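## Task

Remove the black key fob from the small wooden box's drawer and set it directly on the table top, touching nothing but the table. Then close the drawer. The box must stay roughly in its original spot and orientation, and the remaining object must still be inside the drawer.

## Robot and tools

ROBOT. Two arms, left_arm and right_arm. Each sits on a tilted plate, and one metal frame behind them carries both plates. For the 'too close' clearance check, a plate and its half of the frame count as part of that arm. Calibrated base poses in the scene frame: left_arm (+0.048, +0.320, +0.317) m, quat_wxyz (+0.957, -0.123, +0.264, +0.004); right_arm (+0.034, -0.209, +0.317) m, quat_wxyz (+0.957, +0.118, +0.266, +0.011). Joint ranges in rad: waist -2.618..3.054, shoulder 0..3.142, elbow 0..3.142 (straight at 2.901), wrist pitch -1.571..1.571, wrist yaw -1.571..1.571, wrist roll -2.094..2.094.

FRAME. One scene frame for everything: origin at table-top height, halfway between the nominal bases; +x points out over the table, +z up, left_arm on the +y side. Arm names do not match left or right in the pictures. On a gripper, the fingers point along its own +z and spread along its own y. end_effector_position is the spot between the finger pads, under 1 cm behind the tips. Reported poses may be off by a few cm, more at long reach.

ROW. Every commanded row holds 16 numbers, always both arms: left_arm x, y, z (metres), qw, qx, qy, qz (w first), opening; then the same eight for right_arm. Position and quaternion form an absolute pose in the scene frame, not an offset. Opening runs from -1 (closed, 0 mm gap) to +1 (fully open, about 87 mm); 0.5 gives about 69 mm, 0 about 43 mm, -0.5 about 18 mm. An arm meant to stay still should get its last reported pose and its intended opening in every row; repeat the same quaternion each time rather than copying a drifted reading.

execute_actions. Argument actions is a list with zero or one item. Empty list: just report the state (with all pictures unless cameras says otherwise). Action: {"rows": [...1 to 15 rows...], "steps": n}, n up to 15 control steps of 1/30 s (default 15, minimum 5); one row per step, last row repeated if rows run out. Wait: {"steps": n}, n up to 300, counted from the previous result, so your reply time eats into it. A row is refused, and nothing is sent, if its target lies over 0.6 m from that arm's last reported position along any of the gripper's axes. The result is captured 5 steps before the action finishes; those steps run afterwards. cameras: list of names, ["all"], or []; left out means none for an action.

move. target is one 16-number row or a list of up to 15 rows (absolute poses as above, no 0.6 m limit). speed: m/s per arm path, 0.002 to 2.9, default 0.25, rotation capped at twice that in rad/s; one value or one per target. blend: corner rounding in metres for a list, default 0. blocking=false returns about 0.5 s after start while the move keeps going. Paths are straight, end together, last at least 0.5 s and are cut at 10 s. They ignore obstacles and the other arm. Opening changes on the first target apply at once; on later targets they apply after all arms and fingers settle there. The result adds a 'move:' line: done, off_target, moving, held or fault, plus limits (paced = pose clipped, held = steps withheld). done means within 10 mm and 2 degrees; neither done nor off_target tells you about contact.

wait: seconds 0 to 10; a running move continues, returns early when it ends. stop: brakes the current move (needs braking room; fingers continue). zoom_image: camera (cam_high, cam_low, cam_left_wrist, cam_right_wrist) and region [x0, y0, x1, y1] in pixels, top-left origin, at most 504x504, from that camera's latest image. finished_scene: scene number 1 or 2; ends and grades the scene, irreversible.

RESULTS. Each arm reports end_effector_position, end_effector_quat_wxyz, grip_measured (same scale as opening), Joint positions (last value is the gripper on 0 closed to 1 open), Joint velocities ('within noise' or omitted when quiet), Joint torques (total drive output including weight; the first three wrap at ±28 N m), Hand target (pose currently being driven to), and motor temperatures. Cameras are 672x504 each, with calibration given as K, distortion and T_world_to_cam; fixed cameras may have shifted slightly, wrist pictures may lag during motion.

CONTROL BEHAVIOUR. Each step the commanded orientation is limited to 40 degrees from the measured one; position takes priority. Friction and weight make the gripper sag, fall short or tilt, especially far out; small moves may not happen or go sideways, so check pose after each move and re-correct the tilt. Do not route a gripper near its own base, and beware the wrist lining up with the waist axis; either can flip the shoulder posture.

GRIPPING. Readings can be off by about 1 mm. After fingers touch an object, command roughly 0.04 below the grip_measured reading for a full-force hold (less reduction for a lighter one). Closing fast presses harder.

AVOID. Dropping things, releasing a moving object, slamming, hard hits or pushes, and any arm stop. Grippers, housings and wrist cameras are not protected from colliding with each other; never close one gripper on the other's fingers. Nothing may end up off the table. Loose items may occasionally be nudged by outside pushes. Watch motor heat: holding loads, stretched arms or unreachable targets warm motors; MOTOR HOT appears at 75 °C, at 90 °C the arm folds and idles for the rest of the scene, at 100 °C it collapses.

Each tool is called after "Emit:" as name(argument=value, ...), one argument or row to a line, values as JSON.

## Session

Emit:
execute_actions(
  actions=[],
)

Scene clock: 0.00 s of 6000.00 s.
left_arm: end_effector_position=(+0.0997, +0.1270, +0.2928) grip_measured=+1.000 end_effector_quat_wxyz=(-0.035, +0.687, +0.534, -0.491) | right_arm: end_effector_position=(+0.4544, -0.2631, +0.1802) grip_measured=+1.000 end_effector_quat_wxyz=(+0.210, +0.029, +0.971, -0.113)
Joint positions: left_arm=[-0.98 1.553 0.577 -0.527 0.448 0.878 1] | right_arm=[0.037 1.58 0.906 0.109 0.457 -0.116 1]
Joint velocities: within noise
Joint torques (N m): no reading
Motor temperatures (°C): left_arm=[26 35 37 31 25 28 24] | right_arm=[25 31 31 31 29 29 29]
Heat: left arm: 37 °C; right arm: 31 °C.
Hand target: left_arm +0.1017, +0.1257, +0.2933; -0.031, +0.687, +0.534, -0.491 | right_arm +0.4616, -0.2645, +0.1866; +0.222, +0.034, +0.968, -0.113

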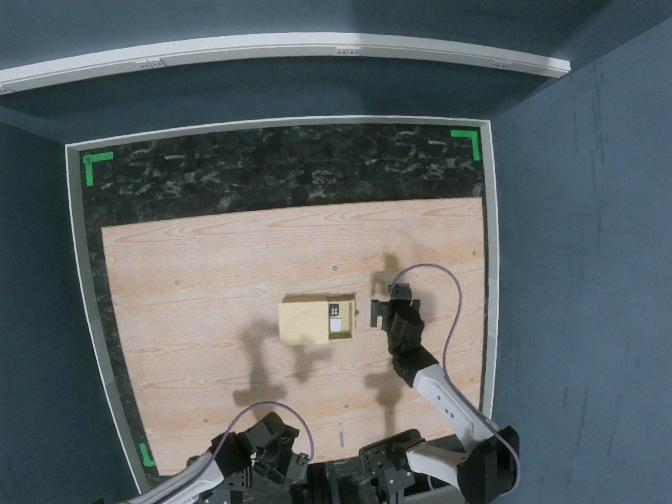

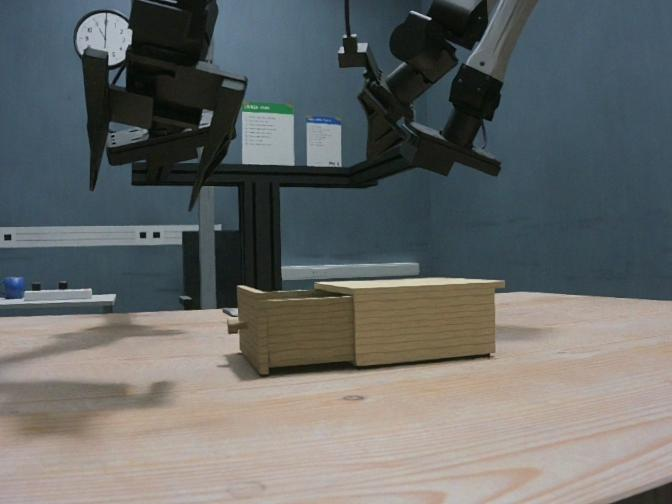

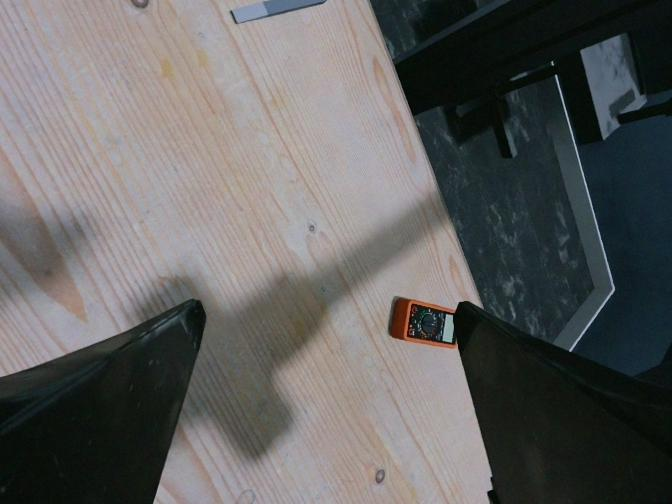

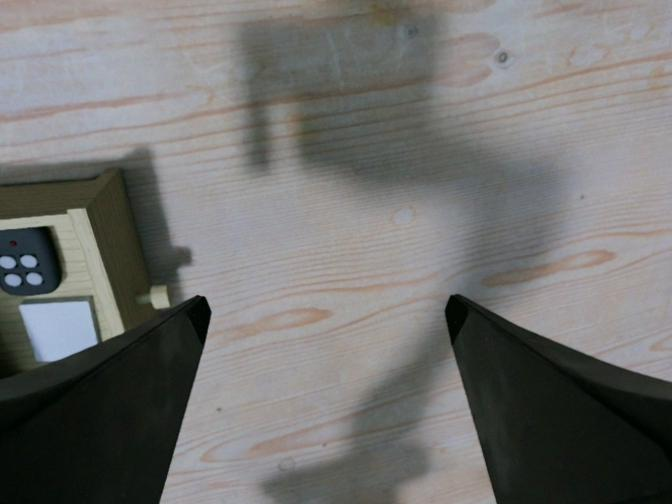

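Emit:
zoom_image(
  camera="cam_high",
  region=[260, 270, 400, 375],
)

Emit:
zoom_image(
  camera="cam_low",
  region=[200, 250, 536, 400],
)

Emit:
zoom_image(
  camera="cam_right_wrist",
  region=[0, 140, 220, 390],
)

Scaled by 3.600 from the camera's 672x504 image, which has a finer 960x720 frame.

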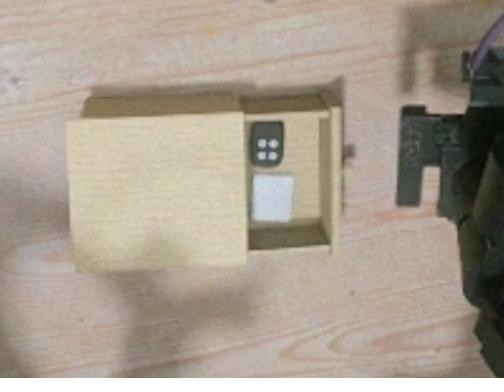

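Scaled by 1.500 from the camera's 672x504 image, which has a finer 960x720 frame.

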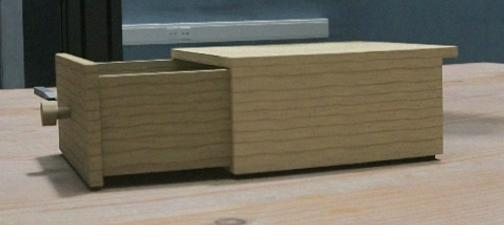

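Scaled by 2.016 from the camera's 672x504 image, which has a finer 960x720 frame.

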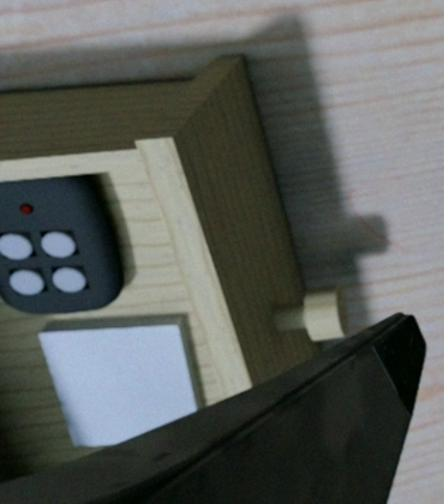

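Emit:
move(
  target=[0.0997, 0.1270, 0.2928, -0.035, 0.687, 0.534, -0.491, 1.0, 0.430, -0.103, 0.170, 0.0, 0.7071, 0.7071, 0.0, 0.3],
  speed=0.3,
  cameras=["cam_high", "cam_low", "cam_right_wrist"],
)

Scene clock: 7.13 s of 6000.00 s.
left_arm: end_effector_position=(+0.0997, +0.1270, +0.2928) grip_measured=+1.000 end_effector_quat_wxyz=(-0.035, +0.687, +0.534, -0.491) | right_arm: end_effector_position=(+0.4342, -0.1095, +0.1735) grip_measured=+0.300 end_effector_quat_wxyz=(+0.008, +0.709, +0.705, +0.005)
Joint positions: left_arm=[-0.98 1.553 0.577 -0.527 0.448 0.878 1] | right_arm=[0.243 1.756 1.147 -0.461 0.362 1.748 0.65]
Joint torques (N m): left_arm=[-3.22 -4.07 3.77 0.42 0.53 0.17] | right_arm=[4.83 -6.35 5.33 0.01 0.1 -0.02]
Heat: left arm: 38 °C; right arm: 32 °C.
Hand target: left_arm +0.0997, +0.1270, +0.2927; -0.035, +0.687, +0.534, -0.491 | right_arm +0.4299, -0.1031, +0.1702; +0.000, +0.707, +0.707, +0.000
Off the commanded pose: left_arm 0.000 m, 0 deg | right_arm 0.008 m, 1 deg.
Kept back: nothing.
move: done
camera_calibration:
cam_right_wrist: T_world_to_cam=[[-0.999692, -0.0156264, -0.0192593, 0.433974], [-0.0247984, 0.641868, 0.766414, -0.0322502], [0.000385652, 0.766656, -0.642059, 0.331648], [0, 0, 0, 1]] pos_world=[0.432913, -0.226778, 0.246012]
Images, in order (width x height): cam_high 672x504, cam_low 672x504, cam_right_wrist 672x504.

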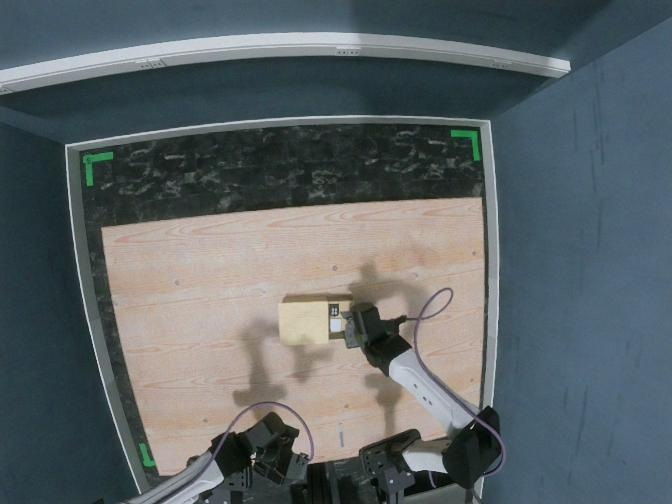

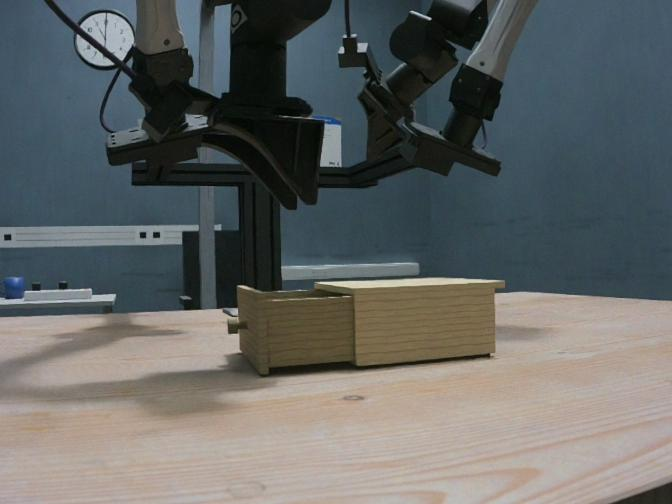

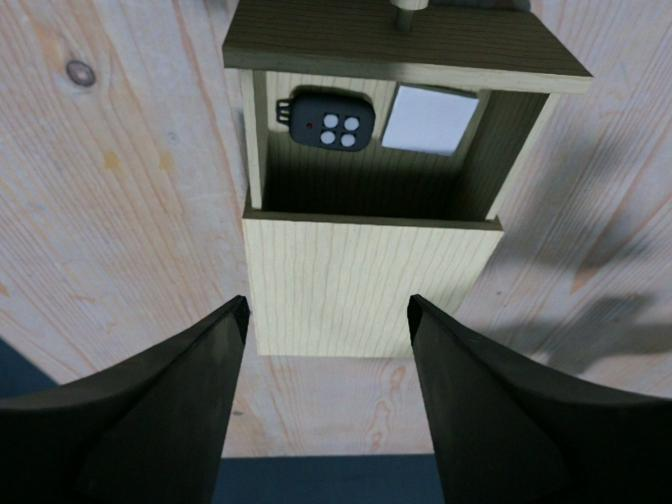

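Emit:
zoom_image(
  camera="cam_low",
  region=[90, 80, 390, 260],
)

Emit:
zoom_image(
  camera="cam_right_wrist",
  region=[210, 0, 540, 240],
)

Emit:
zoom_image(
  camera="cam_right_wrist",
  region=[150, 250, 500, 504],
)

Scaled by 1.680 from the camera's 672x504 image, which has a finer 960x720 frame.

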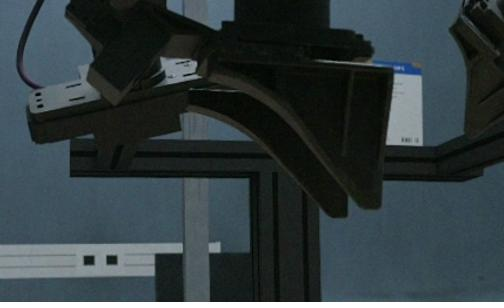

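Scaled by 1.527 from the camera's 672x504 image, which has a finer 960x720 frame.

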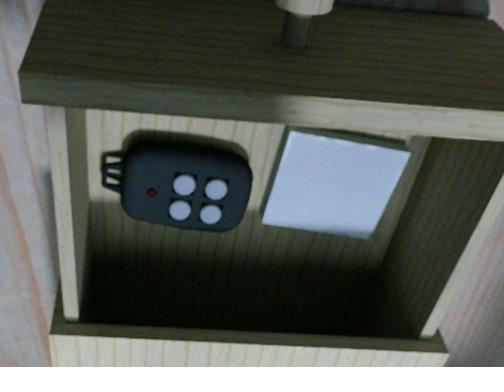

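Scaled by 1.440 from the camera's 672x504 image, which has a finer 960x720 frame.

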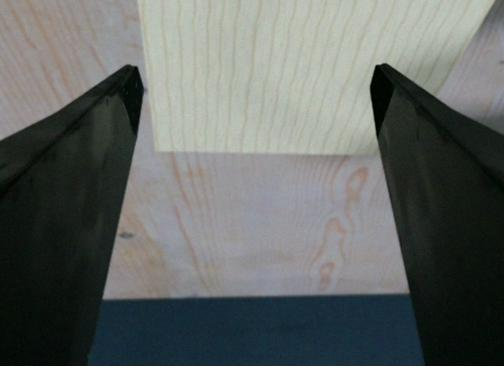

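Emit:
move(
  target=[0.0997, 0.1270, 0.2928, -0.035, 0.687, 0.534, -0.491, 1.0, 0.433, -0.087, 0.112, 0.0, 0.7431, 0.6691, 0.0, 0.2],
  speed=0.2,
  cameras=["cam_low", "cam_right_wrist", "cam_high"],
)

Scene clock: 15.50 s of 6000.00 s.
left_arm: end_effector_position=(+0.0997, +0.1270, +0.2928) grip_measured=+1.000 end_effector_quat_wxyz=(-0.035, +0.687, +0.534, -0.491) | right_arm: end_effector_position=(+0.4268, -0.0882, +0.1157) grip_measured=+0.200 end_effector_quat_wxyz=(-0.004, +0.738, +0.675, -0.004)
Joint positions: left_arm=[-0.98 1.553 0.577 -0.527 0.448 0.878 1] | right_arm=[0.243 1.949 1.16 -0.312 0.353 1.841 0.6]
Joint torques (N m): left_arm=[-3.19 -4.1 3.79 0.44 0.53 0.18] | right_arm=[3.82 -6.83 5.31 0.22 0.07 -0.08]
Heat: left arm: 38 °C; right arm: 33 °C.
Hand target: left_arm +0.0997, +0.1270, +0.2927; -0.035, +0.687, +0.534, -0.491 | right_arm +0.4329, -0.0871, +0.1122; +0.000, +0.743, +0.669, +0.000
Off the commanded pose: left_arm 0.000 m, 0 deg | right_arm 0.007 m, 1 deg.
Kept back: nothing.
move: done
camera_calibration:
cam_right_wrist: T_world_to_cam=[[-0.997651, 0.0678136, 0.00968616, 0.428839], [0.0507963, 0.63749, 0.768783, -0.0347063], [0.0459591, 0.767469, -0.639437, 0.258442], [0, 0, 0, 1]] pos_world=[0.417717, -0.205302, 0.187785]
Images, in order (width x height): cam_high 672x504, cam_low 672x504, cam_right_wrist 672x504.

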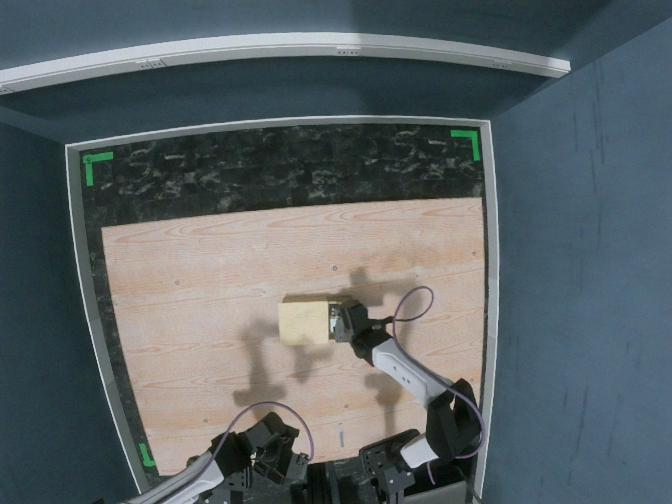

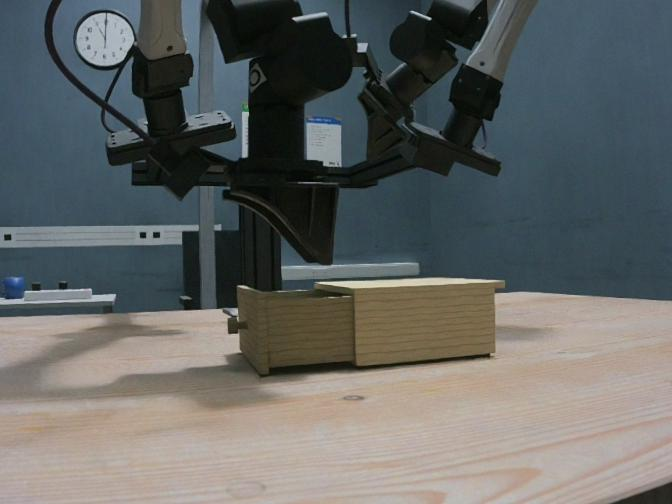

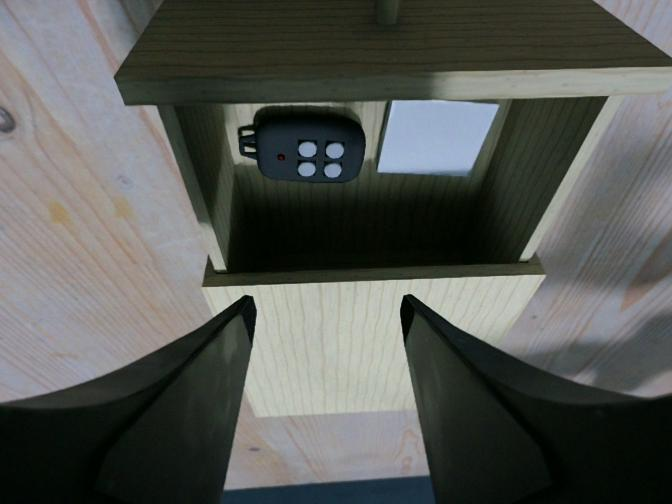

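Emit:
zoom_image(
  camera="cam_right_wrist",
  region=[200, 80, 540, 320],
)

Emit:
zoom_image(
  camera="cam_low",
  region=[190, 130, 400, 290],
)

Scaled by 1.482 from the camera's 672x504 image, which has a finer 960x720 frame.

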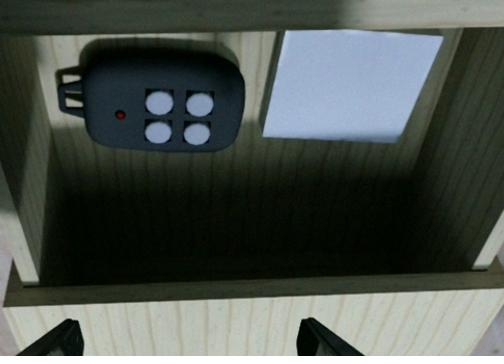

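Scaled by 2.400 from the camera's 672x504 image, which has a finer 960x720 frame.

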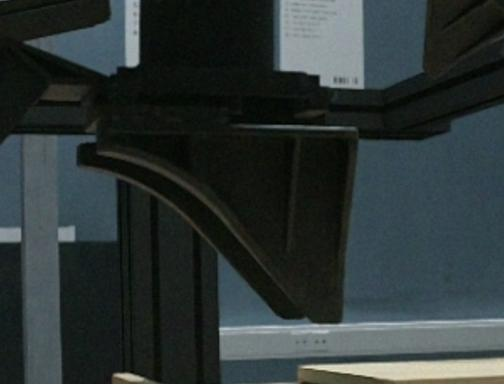

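Emit:
zoom_image(
  camera="cam_low",
  region=[215, 180, 345, 300],
)

Scaled by 3.877 from the camera's 672x504 image, which has a finer 960x720 frame.

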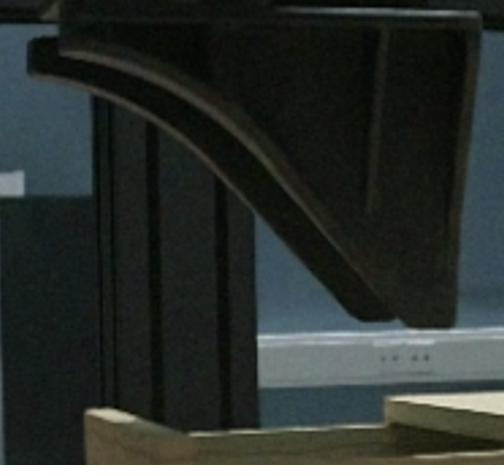

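Emit:
move(
  target=[0.0997, 0.1270, 0.2928, -0.035, 0.687, 0.534, -0.491, 1.0, 0.448, -0.150, 0.118, 0.2164, 0.0, 0.9763, 0.0, 0.0],
  speed=0.4,
  cameras=["cam_low", "cam_right_wrist"],
)

Scene clock: 26.10 s of 6000.00 s.
left_arm: end_effector_position=(+0.0997, +0.1270, +0.2928) grip_measured=+1.000 end_effector_quat_wxyz=(-0.035, +0.687, +0.534, -0.491) | right_arm: end_effector_position=(+0.4314, -0.1436, +0.1044) grip_measured=+0.000 end_effector_quat_wxyz=(+0.188, -0.009, +0.982, -0.003)
Joint positions: left_arm=[-0.98 1.553 0.577 -0.527 0.448 0.878 1] | right_arm=[0.21 1.899 0.919 0.306 0.37 -0.014 0.5]
Joint torques (N m): left_arm=[-3.22 -4.14 3.81 0.43 0.53 0.18] | right_arm=[2.59 -11.23 2.81 1.08 -0.07 -0.19]
Heat: left arm: 39 °C; right arm: 34 °C.
Hand target: left_arm +0.0997, +0.1270, +0.2927; -0.035, +0.687, +0.534, -0.491 | right_arm +0.4478, -0.1500, +0.1179; +0.216, +0.000, +0.976, -0.001
Off the commanded pose: left_arm 0.000 m, 0 deg | right_arm 0.022 m, 3 deg.
Kept back: nothing.
move: off_target (right_arm)
camera_calibration:
cam_right_wrist: T_world_to_cam=[[0.0372645, -0.999195, 0.0148803, -0.162856], [-0.877238, -0.0255772, 0.479373, 0.344359], [-0.478607, -0.0309171, -0.877485, 0.43008], [0, 0, 0, 1]] pos_world=[0.513993, -0.14062, 0.214735]
Images, in order (width x height): cam_low 672x504, cam_right_wrist 672x504.

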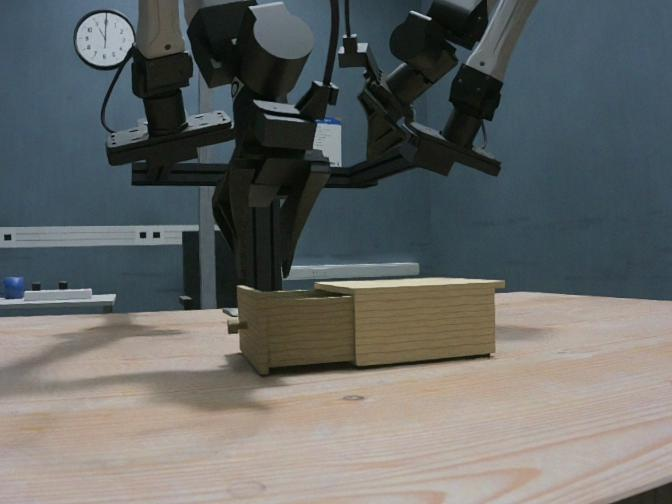

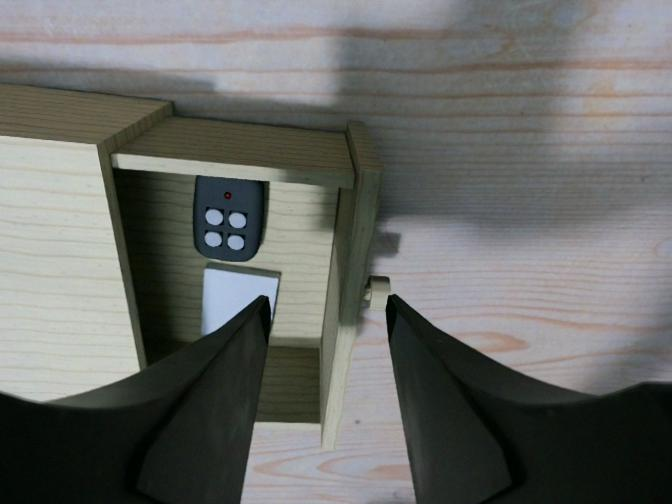

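Emit:
zoom_image(
  camera="cam_right_wrist",
  region=[90, 90, 450, 350],
)

Scaled by 1.400 from the camera's 672x504 image, which has a finer 960x720 frame.

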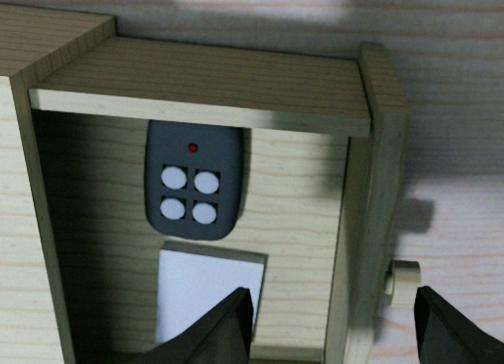

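Emit:
move(
  target=[0.0997, 0.1270, 0.2928, -0.035, 0.687, 0.534, -0.491, 1.0, 0.4635, -0.159, 0.0885, 0.2164, 0.0, 0.9763, 0.0, 0.0],
  speed=0.15,
  cameras=["cam_low", "cam_right_wrist"],
)

Scene clock: 28.07 s of 6000.00 s.
left_arm: end_effector_position=(+0.0997, +0.1270, +0.2928) grip_measured=+1.000 end_effector_quat_wxyz=(-0.035, +0.687, +0.534, -0.491) | right_arm: end_effector_position=(+0.4554, -0.1578, +0.0919) grip_measured=+0.000 end_effector_quat_wxyz=(+0.207, -0.002, +0.978, -0.002)
Joint positions: left_arm=[-0.98 1.553 0.577 -0.527 0.448 0.878 1] | right_arm=[0.154 1.95 0.983 0.344 0.325 -0.048 0.5]
Joint torques (N m): left_arm=[-3.19 -4.12 3.77 0.43 0.53 0.18] | right_arm=[2.7 -6.76 5.12 1.13 -0.11 -0.23]
Heat: left arm: 39 °C; right arm: 35 °C.
Hand target: left_arm +0.0997, +0.1270, +0.2927; -0.035, +0.687, +0.534, -0.491 | right_arm +0.4632, -0.1591, +0.0887; +0.216, +0.000, +0.976, +0.000
Off the commanded pose: left_arm 0.000 m, 0 deg | right_arm 0.009 m, 1 deg.
Kept back: nothing.
move: done
camera_calibration:
cam_right_wrist: T_world_to_cam=[[0.0220055, -0.999701, 0.0106807, -0.170549], [-0.894725, -0.0149258, 0.446369, 0.383774], [-0.446076, -0.0193789, -0.894785, 0.418761], [0, 0, 0, 1]] pos_world=[0.533925, -0.156655, 0.205218]
Images, in order (width x height): cam_low 672x504, cam_right_wrist 672x504.

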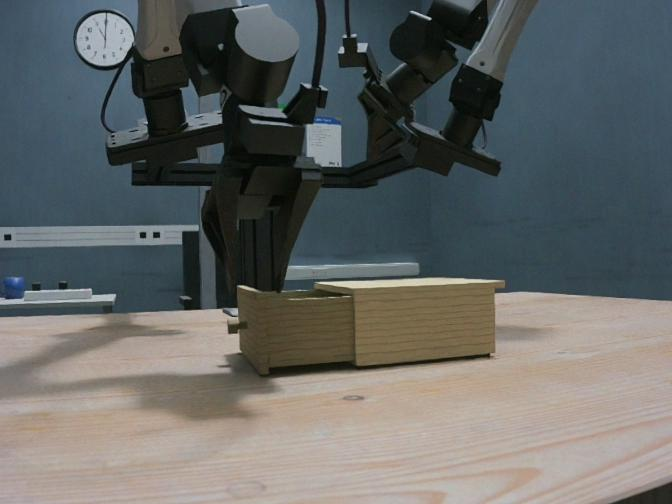

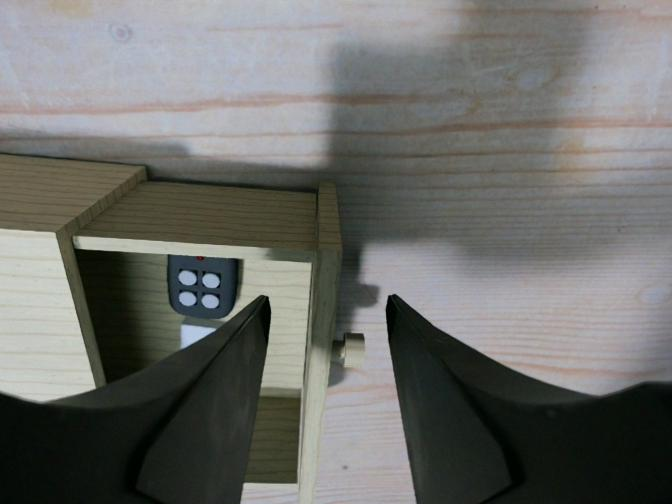

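Emit:
move(
  target=[
    [0.0997, 0.1270, 0.2928, -0.035, 0.687, 0.534, -0.491, 1.0, 0.4635, -0.157, 0.071, 0.2164, 0.0, 0.9763, 0.0, 0.0],
    [0.0997, 0.1270, 0.2928, -0.035, 0.687, 0.534, -0.491, 1.0, 0.4635, -0.157, 0.071, 0.2164, 0.0, 0.9763, 0.0, -0.80],
  ],
  speed=0.12,
  cameras=["cam_low", "cam_right_wrist"],
)

Scene clock: 29.83 s of 6000.00 s.
left_arm: end_effector_position=(+0.0997, +0.1270, +0.2928) grip_measured=+1.000 end_effector_quat_wxyz=(-0.035, +0.687, +0.534, -0.491) | right_arm: end_effector_position=(+0.4573, -0.1557, +0.0751) grip_measured=-0.708 end_effector_quat_wxyz=(+0.209, +0.003, +0.978, +0.000)
Joint positions: left_arm=[-0.98 1.553 0.577 -0.527 0.448 0.878 1] | right_arm=[0.144 2.015 1.008 0.391 0.316 -0.046 0.146]
Joint torques (N m): left_arm=[-3.21 -4.08 3.78 0.42 0.53 0.18] | right_arm=[2.99 -6.95 4.86 1.11 -0.08 -0.33]
Heat: left arm: 39 °C; right arm: 35 °C.
Hand target: left_arm +0.0997, +0.1270, +0.2927; -0.035, +0.687, +0.534, -0.491 | right_arm +0.4632, -0.1571, +0.0711; +0.216, +0.000, +0.976, +0.000
Off the commanded pose: left_arm 0.000 m, 0 deg | right_arm 0.008 m, 1 deg.
Kept back: nothing.
move: done
camera_calibration:
cam_right_wrist: T_world_to_cam=[[0.0137681, -0.999884, 0.0065486, -0.164204], [-0.896965, -0.00945613, 0.442, 0.395266], [-0.441887, -0.0119594, -0.896991, 0.404063], [0, 0, 0, 1]] pos_world=[0.535351, -0.155615, 0.188808]
Images, in order (width x height): cam_low 672x504, cam_right_wrist 672x504.

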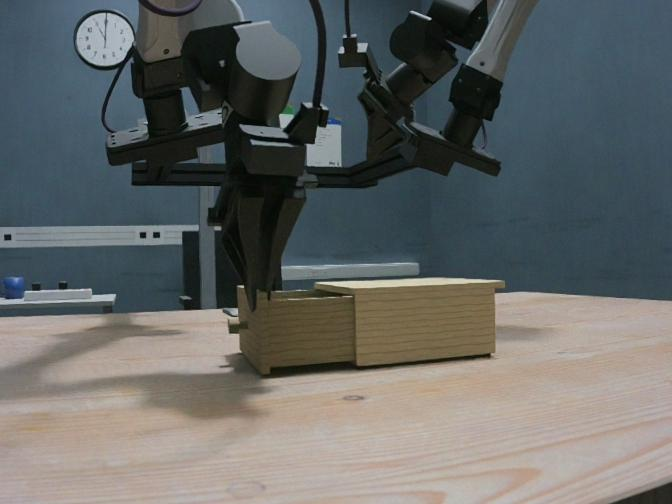

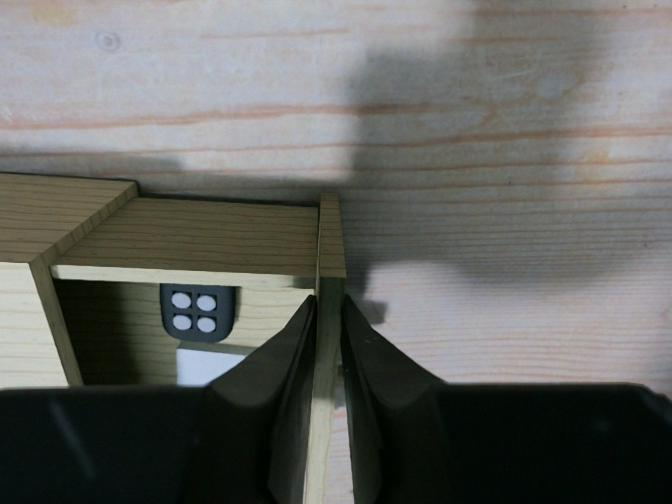

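Emit:
move(
  target=[0.0997, 0.1270, 0.2928, -0.035, 0.687, 0.534, -0.491, 1.0, 0.4635, -0.190, 0.071, 0.2164, 0.0, 0.9763, 0.0, -0.80],
  speed=0.1,
  cameras=["cam_low", "cam_right_wrist", "cam_high"],
)

Scene clock: 30.83 s of 6000.00 s.
left_arm: end_effector_position=(+0.0997, +0.1270, +0.2928) grip_measured=+1.000 end_effector_quat_wxyz=(-0.035, +0.687, +0.534, -0.491) | right_arm: end_effector_position=(+0.4604, -0.1630, +0.0708) grip_measured=-0.722 end_effector_quat_wxyz=(+0.211, +0.002, +0.977, +0.034)
Joint positions: left_arm=[-0.98 1.553 0.577 -0.527 0.448 0.878 1] | right_arm=[0.089 2.013 1.008 0.398 0.203 -0.066 0.139]
Joint torques (N m): left_arm=[-3.23 -4.12 3.74 0.42 0.54 0.19] | right_arm=[-0.08 -9.52 2.45 1.02 0.29 -0.62]
Heat: left arm: 39 °C; right arm: 35 °C.
Hand target: left_arm +0.0997, +0.1270, +0.2927; -0.035, +0.687, +0.534, -0.491 | right_arm +0.4629, -0.1894, +0.0711; +0.215, +0.000, +0.977, +0.000
Off the commanded pose: left_arm 0.000 m, 0 deg | right_arm 0.027 m, 4 deg.
Kept back: nothing.
move: off_target (right_arm)
camera_calibration:
cam_right_wrist: T_world_to_cam=[[0.0295562, -0.997714, -0.0607743, -0.173742], [-0.898987, -0.0531132, 0.434742, 0.394134], [-0.436976, 0.041786, -0.898502, 0.408006], [0, 0, 0, 1]] pos_world=[0.537745, -0.16946, 0.184688]
Images, in order (width x height): cam_high 672x504, cam_low 672x504, cam_right_wrist 672x504.

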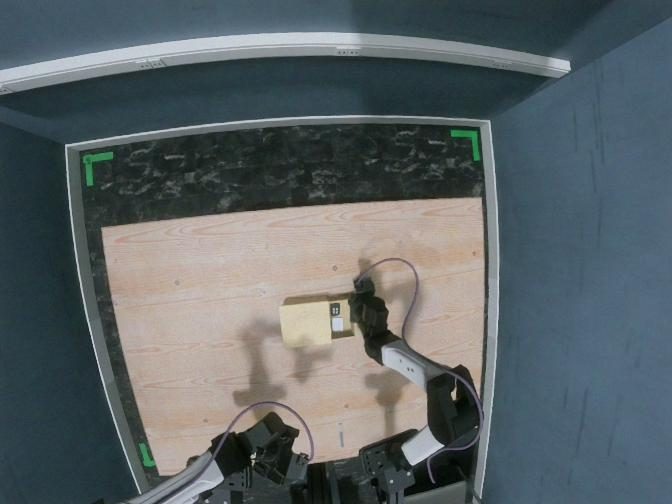

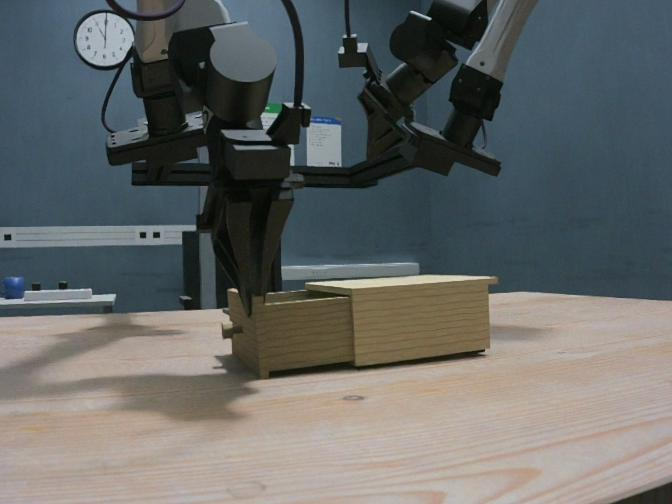

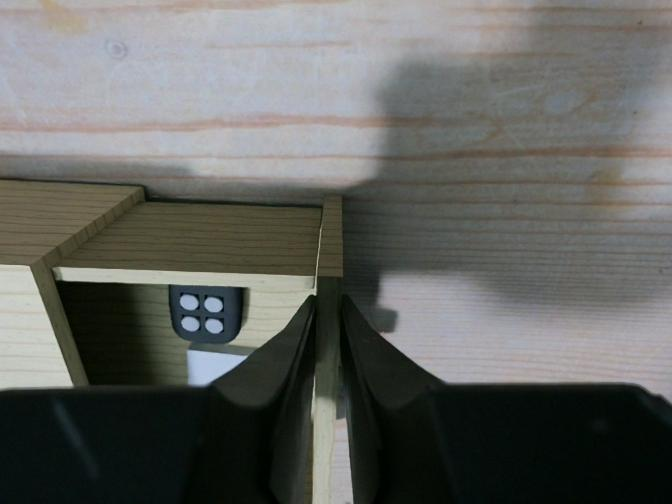

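Emit:
zoom_image(
  camera="cam_high",
  region=[260, 270, 400, 375],
)

Emit:
zoom_image(
  camera="cam_low",
  region=[200, 250, 536, 400],
)

Scaled by 3.600 from the camera's 672x504 image, which has a finer 960x720 frame.

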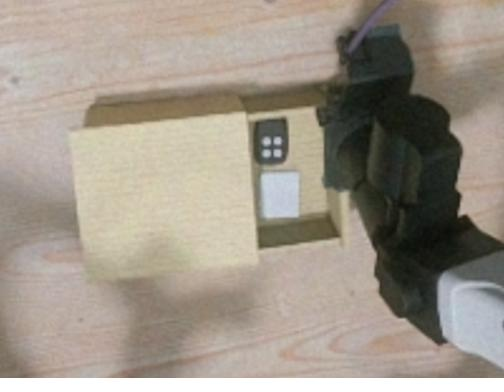

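Scaled by 1.500 from the camera's 672x504 image, which has a finer 960x720 frame.

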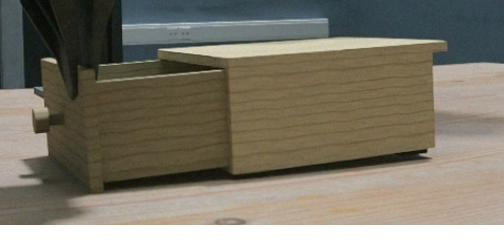

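Emit:
move(
  target=[
    [0.0997, 0.1270, 0.2928, -0.035, 0.687, 0.534, -0.491, 1.0, 0.4635, -0.163, 0.072, 0.2164, 0.0, 0.9763, 0.0, -0.80],
    [0.0997, 0.1270, 0.2928, -0.035, 0.687, 0.534, -0.491, 1.0, 0.4635, -0.163, 0.072, 0.2164, 0.0, 0.9763, 0.0, 0.0],
    [0.0997, 0.1270, 0.2928, -0.035, 0.687, 0.534, -0.491, 1.0, 0.4585, -0.163, 0.115, 0.2164, 0.0, 0.9763, 0.0, 0.0],
    [0.0997, 0.1270, 0.2928, -0.035, 0.687, 0.534, -0.491, 1.0, 0.440, -0.113, 0.118, 0.2156, 0.0189, 0.9726, 0.0851, 0.0],
  ],
  speed=0.15,
  cameras=["cam_high", "cam_low", "cam_right_wrist"],
)

Scene clock: 35.73 s of 6000.00 s.
left_arm: end_effector_position=(+0.0997, +0.1270, +0.2928) grip_measured=+1.000 end_effector_quat_wxyz=(-0.035, +0.687, +0.534, -0.491) | right_arm: end_effector_position=(+0.4261, -0.1179, +0.1041) grip_measured=+0.000 end_effector_quat_wxyz=(+0.190, +0.011, +0.979, +0.073)
Joint positions: left_arm=[-0.98 1.553 0.577 -0.527 0.448 0.878 1] | right_arm=[0.205 1.898 0.89 0.342 0.224 0.049 0.5]
Joint torques (N m): left_arm=[-3.22 -4.04 3.78 0.42 0.53 0.18] | right_arm=[4.85 -10.39 2.67 1.07 -0.19 -0.06]
Heat: left arm: 39 °C; right arm: 35 °C.
Hand target: left_arm +0.0997, +0.1270, +0.2927; -0.035, +0.687, +0.534, -0.491 | right_arm +0.4398, -0.1132, +0.1178; +0.215, +0.019, +0.973, +0.085
Off the commanded pose: left_arm 0.000 m, 0 deg | right_arm 0.020 m, 3 deg.
Kept back: nothing.
move: off_target (right_arm)
camera_calibration:
cam_right_wrist: T_world_to_cam=[[0.0265873, -0.989549, -0.141725, -0.115063], [-0.879151, -0.0906271, 0.467847, 0.334891], [-0.475802, 0.112159, -0.872372, 0.443333], [0, 0, 0, 1]] pos_world=[0.508417, -0.133234, 0.213766]
Images, in order (width x height): cam_high 672x504, cam_low 672x504, cam_right_wrist 672x504.

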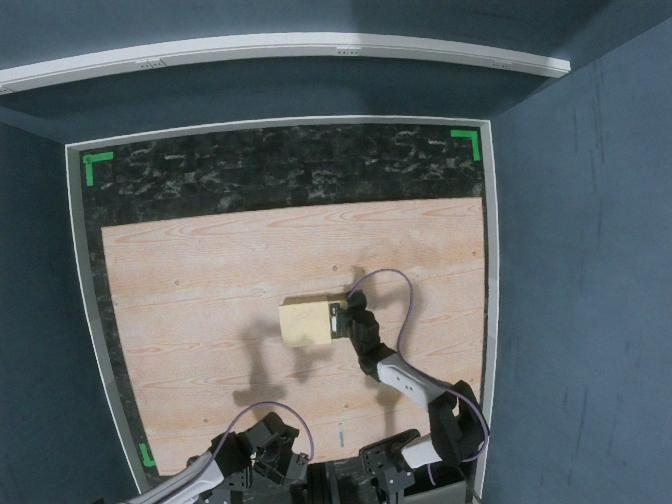

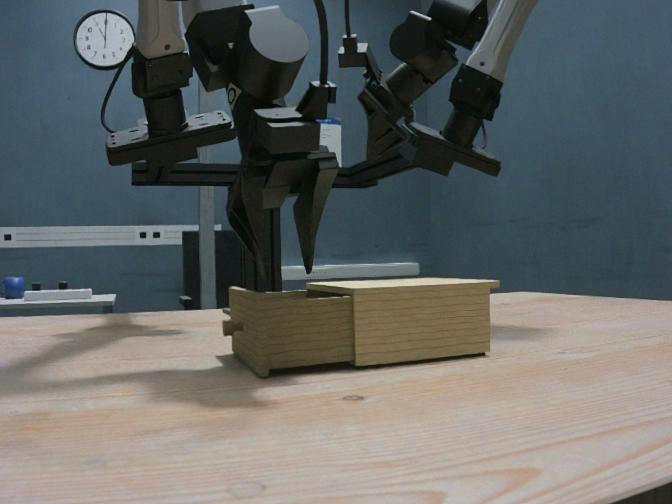

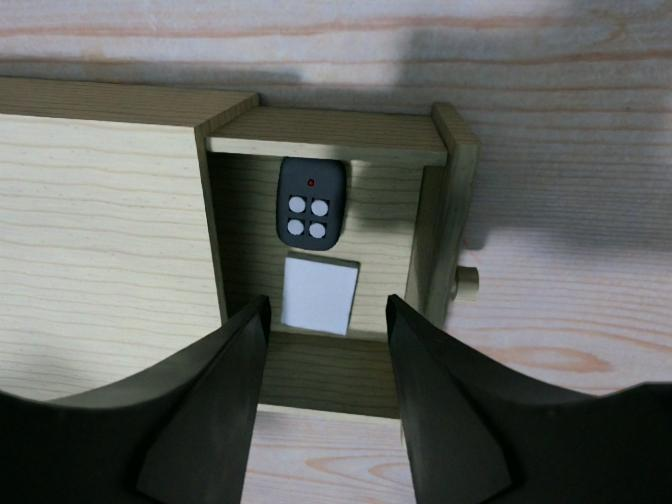

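Emit:
zoom_image(
  camera="cam_right_wrist",
  region=[180, 80, 500, 345],
)

Scaled by 1.575 from the camera's 672x504 image, which has a finer 960x720 frame.

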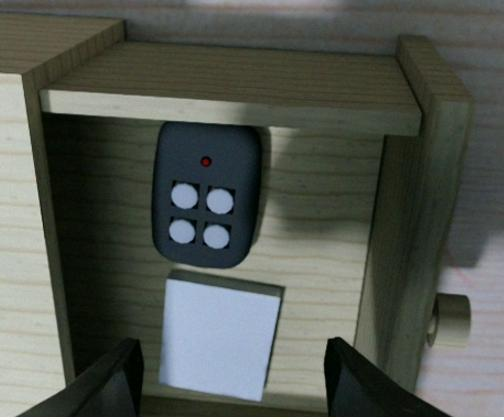

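Emit:
zoom_image(
  camera="cam_low",
  region=[215, 130, 365, 300],
)

Scaled by 2.965 from the camera's 672x504 image, which has a finer 960x720 frame.

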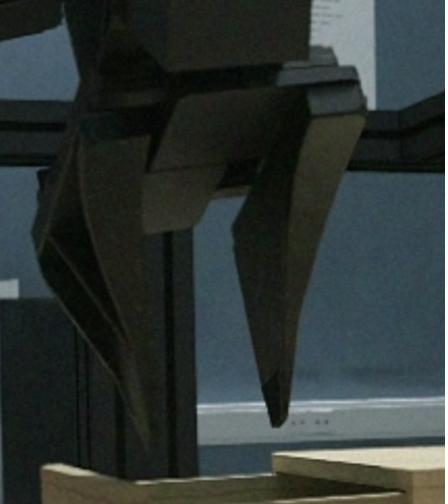

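Emit:
move(
  target=[0.0997, 0.1270, 0.2928, -0.035, 0.687, 0.534, -0.491, 1.0, 0.450, -0.100, 0.120, 0.2113, 0.0468, 0.9532, 0.2113, -1.0],
  speed=0.3,
  cameras=["cam_right_wrist", "cam_low"],
)

Scene clock: 41.03 s of 6000.00 s.
left_arm: end_effector_position=(+0.0997, +0.1270, +0.2928) grip_measured=+1.000 end_effector_quat_wxyz=(-0.035, +0.687, +0.534, -0.491) | right_arm: end_effector_position=(+0.4283, -0.0967, +0.1097) grip_measured=-0.973 end_effector_quat_wxyz=(+0.182, +0.038, +0.961, +0.206)
Joint positions: left_arm=[-0.98 1.553 0.577 -0.527 0.448 0.878 1] | right_arm=[0.126 1.898 0.89 0.358 -0.091 0.105 0.013]
Joint torques (N m): left_arm=[-3.22 -4.05 3.74 0.42 0.52 0.17] | right_arm=[2.58 -9.57 4.71 1.15 -0.33 -0.09]
Motor temperatures (°C): left_arm=[27 37 39 30 25 28 24] | right_arm=[26 36 32 31 28 29 29]
Heat: left arm: 39 °C; right arm: 36 °C.
Hand target: left_arm +0.0997, +0.1270, +0.2927; -0.035, +0.687, +0.534, -0.491 | right_arm +0.4496, -0.1002, +0.1204; +0.211, +0.047, +0.953, +0.211
Off the commanded pose: left_arm 0.000 m, 0 deg | right_arm 0.024 m, 4 deg.
Kept back: nothing.
move: off_target (right_arm)
camera_calibration:
cam_right_wrist: T_world_to_cam=[[0.0221715, -0.914123, -0.40483, -0.0551997], [-0.875015, -0.21361, 0.434418, 0.326218], [-0.483587, 0.3446, -0.804608, 0.465123], [0, 0, 0, 1]] pos_world=[0.511597, -0.141058, 0.21018]
Images, in order (width x height): cam_low 672x504, cam_right_wrist 672x504.

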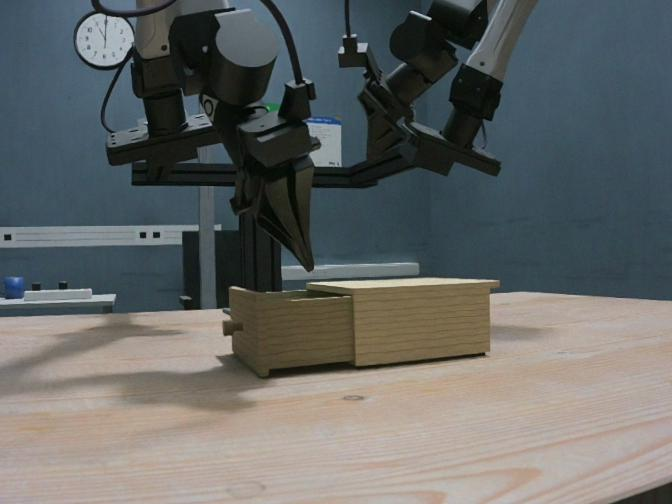

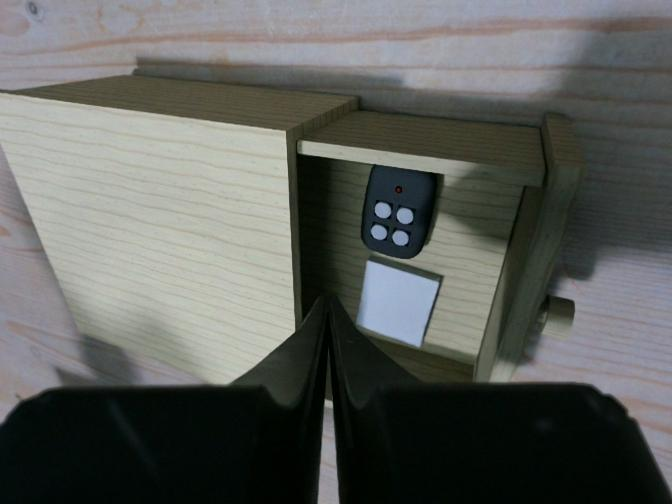

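Emit:
move(
  target=[0.0997, 0.1270, 0.2928, -0.035, 0.687, 0.534, -0.491, 1.0, 0.446, -0.083, 0.068, 0.2113, 0.0468, 0.9532, 0.2113, -1.0],
  speed=0.15,
  cameras=["cam_right_wrist", "cam_low"],
)

Scene clock: 42.83 s of 6000.00 s.
left_arm: end_effector_position=(+0.0997, +0.1270, +0.2928) grip_measured=+1.000 end_effector_quat_wxyz=(-0.035, +0.687, +0.534, -0.491) | right_arm: end_effector_position=(+0.4394, -0.0832, +0.0704) grip_measured=-0.973 end_effector_quat_wxyz=(+0.202, +0.041, +0.956, +0.209)
Joint positions: left_arm=[-0.98 1.553 0.577 -0.527 0.448 0.878 1] | right_arm=[0.126 2.077 0.962 0.507 -0.093 0.109 0.013]
Joint torques (N m): left_arm=[-3.22 -4.1 3.74 0.43 0.53 0.19] | right_arm=[3.26 -6.86 3.9 1.12 -0.27 -0.11]
Heat: left arm: 39 °C; right arm: 37 °C.
Hand target: left_arm +0.0997, +0.1270, +0.2927; -0.035, +0.687, +0.534, -0.491 | right_arm +0.4459, -0.0831, +0.0682; +0.211, +0.047, +0.953, +0.211
Off the commanded pose: left_arm 0.000 m, 0 deg | right_arm 0.007 m, 1 deg.
Kept back: nothing.
move: done
camera_calibration:
cam_right_wrist: T_world_to_cam=[[0.0249683, -0.911937, -0.409571, -0.059766], [-0.89435, -0.203434, 0.398437, 0.367732], [-0.44667, 0.356351, -0.82067, 0.420097], [0, 0, 0, 1]] pos_world=[0.518018, -0.129396, 0.173765]
Images, in order (width x height): cam_low 672x504, cam_right_wrist 672x504.

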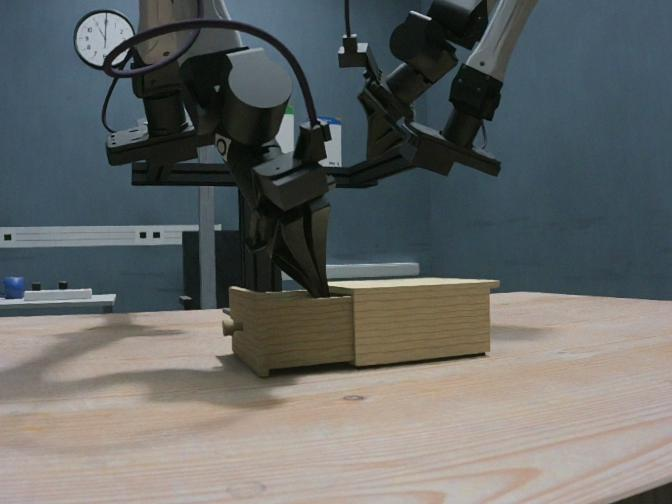

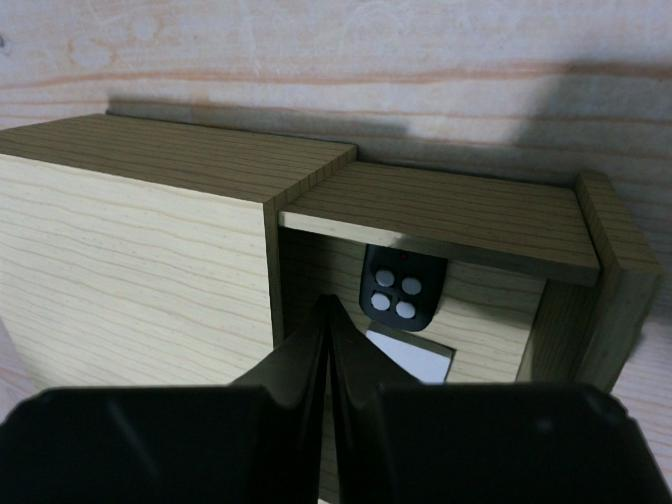

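Emit:
move(
  target=[0.0997, 0.1270, 0.2928, -0.035, 0.687, 0.534, -0.491, 1.0, 0.4455, -0.0670, 0.0360, 0.2113, 0.0468, 0.9532, 0.2113, -1.0],
  speed=0.1,
  cameras=["cam_right_wrist", "cam_low", "cam_high"],
)

Scene clock: 44.33 s of 6000.00 s.
left_arm: end_effector_position=(+0.0997, +0.1270, +0.2928) grip_measured=+1.000 end_effector_quat_wxyz=(-0.035, +0.687, +0.534, -0.491) | right_arm: end_effector_position=(+0.4411, -0.0726, +0.0378) grip_measured=-0.973 end_effector_quat_wxyz=(+0.203, +0.046, +0.955, +0.210)
Joint positions: left_arm=[-0.98 1.553 0.577 -0.527 0.448 0.878 1] | right_arm=[0.126 2.215 1.038 0.572 -0.093 0.118 0.013]
Joint torques (N m): left_arm=[-3.19 -4.12 3.79 0.42 0.53 0.18] | right_arm=[5.08 -6.93 3.36 1.14 -0.15 -0.1]
Heat: left arm: 39 °C; right arm: 37 °C.
Hand target: left_arm +0.0997, +0.1270, +0.2927; -0.035, +0.687, +0.534, -0.491 | right_arm +0.4454, -0.0671, +0.0363; +0.211, +0.047, +0.953, +0.211
Off the commanded pose: left_arm 0.000 m, 0 deg | right_arm 0.007 m, 1 deg.
Kept back: nothing.
move: done
camera_calibration:
cam_right_wrist: T_world_to_cam=[[0.0174221, -0.910557, -0.413016, -0.0600129], [-0.896147, -0.197413, 0.397427, 0.385657], [-0.443415, 0.363199, -0.819433, 0.389453], [0, 0, 0, 1]] pos_world=[0.51934, -0.11996, 0.141073]
Images, in order (width x height): cam_high 672x504, cam_low 672x504, cam_right_wrist 672x504.

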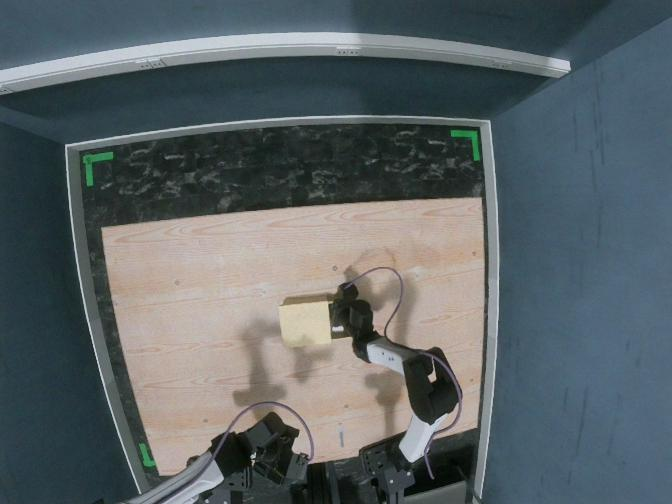

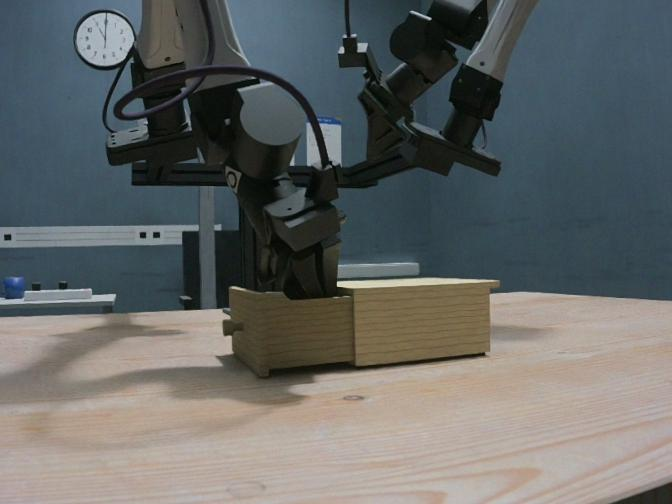

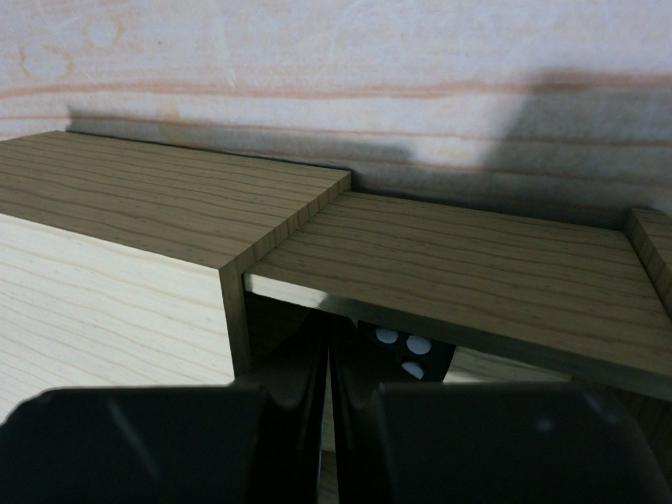

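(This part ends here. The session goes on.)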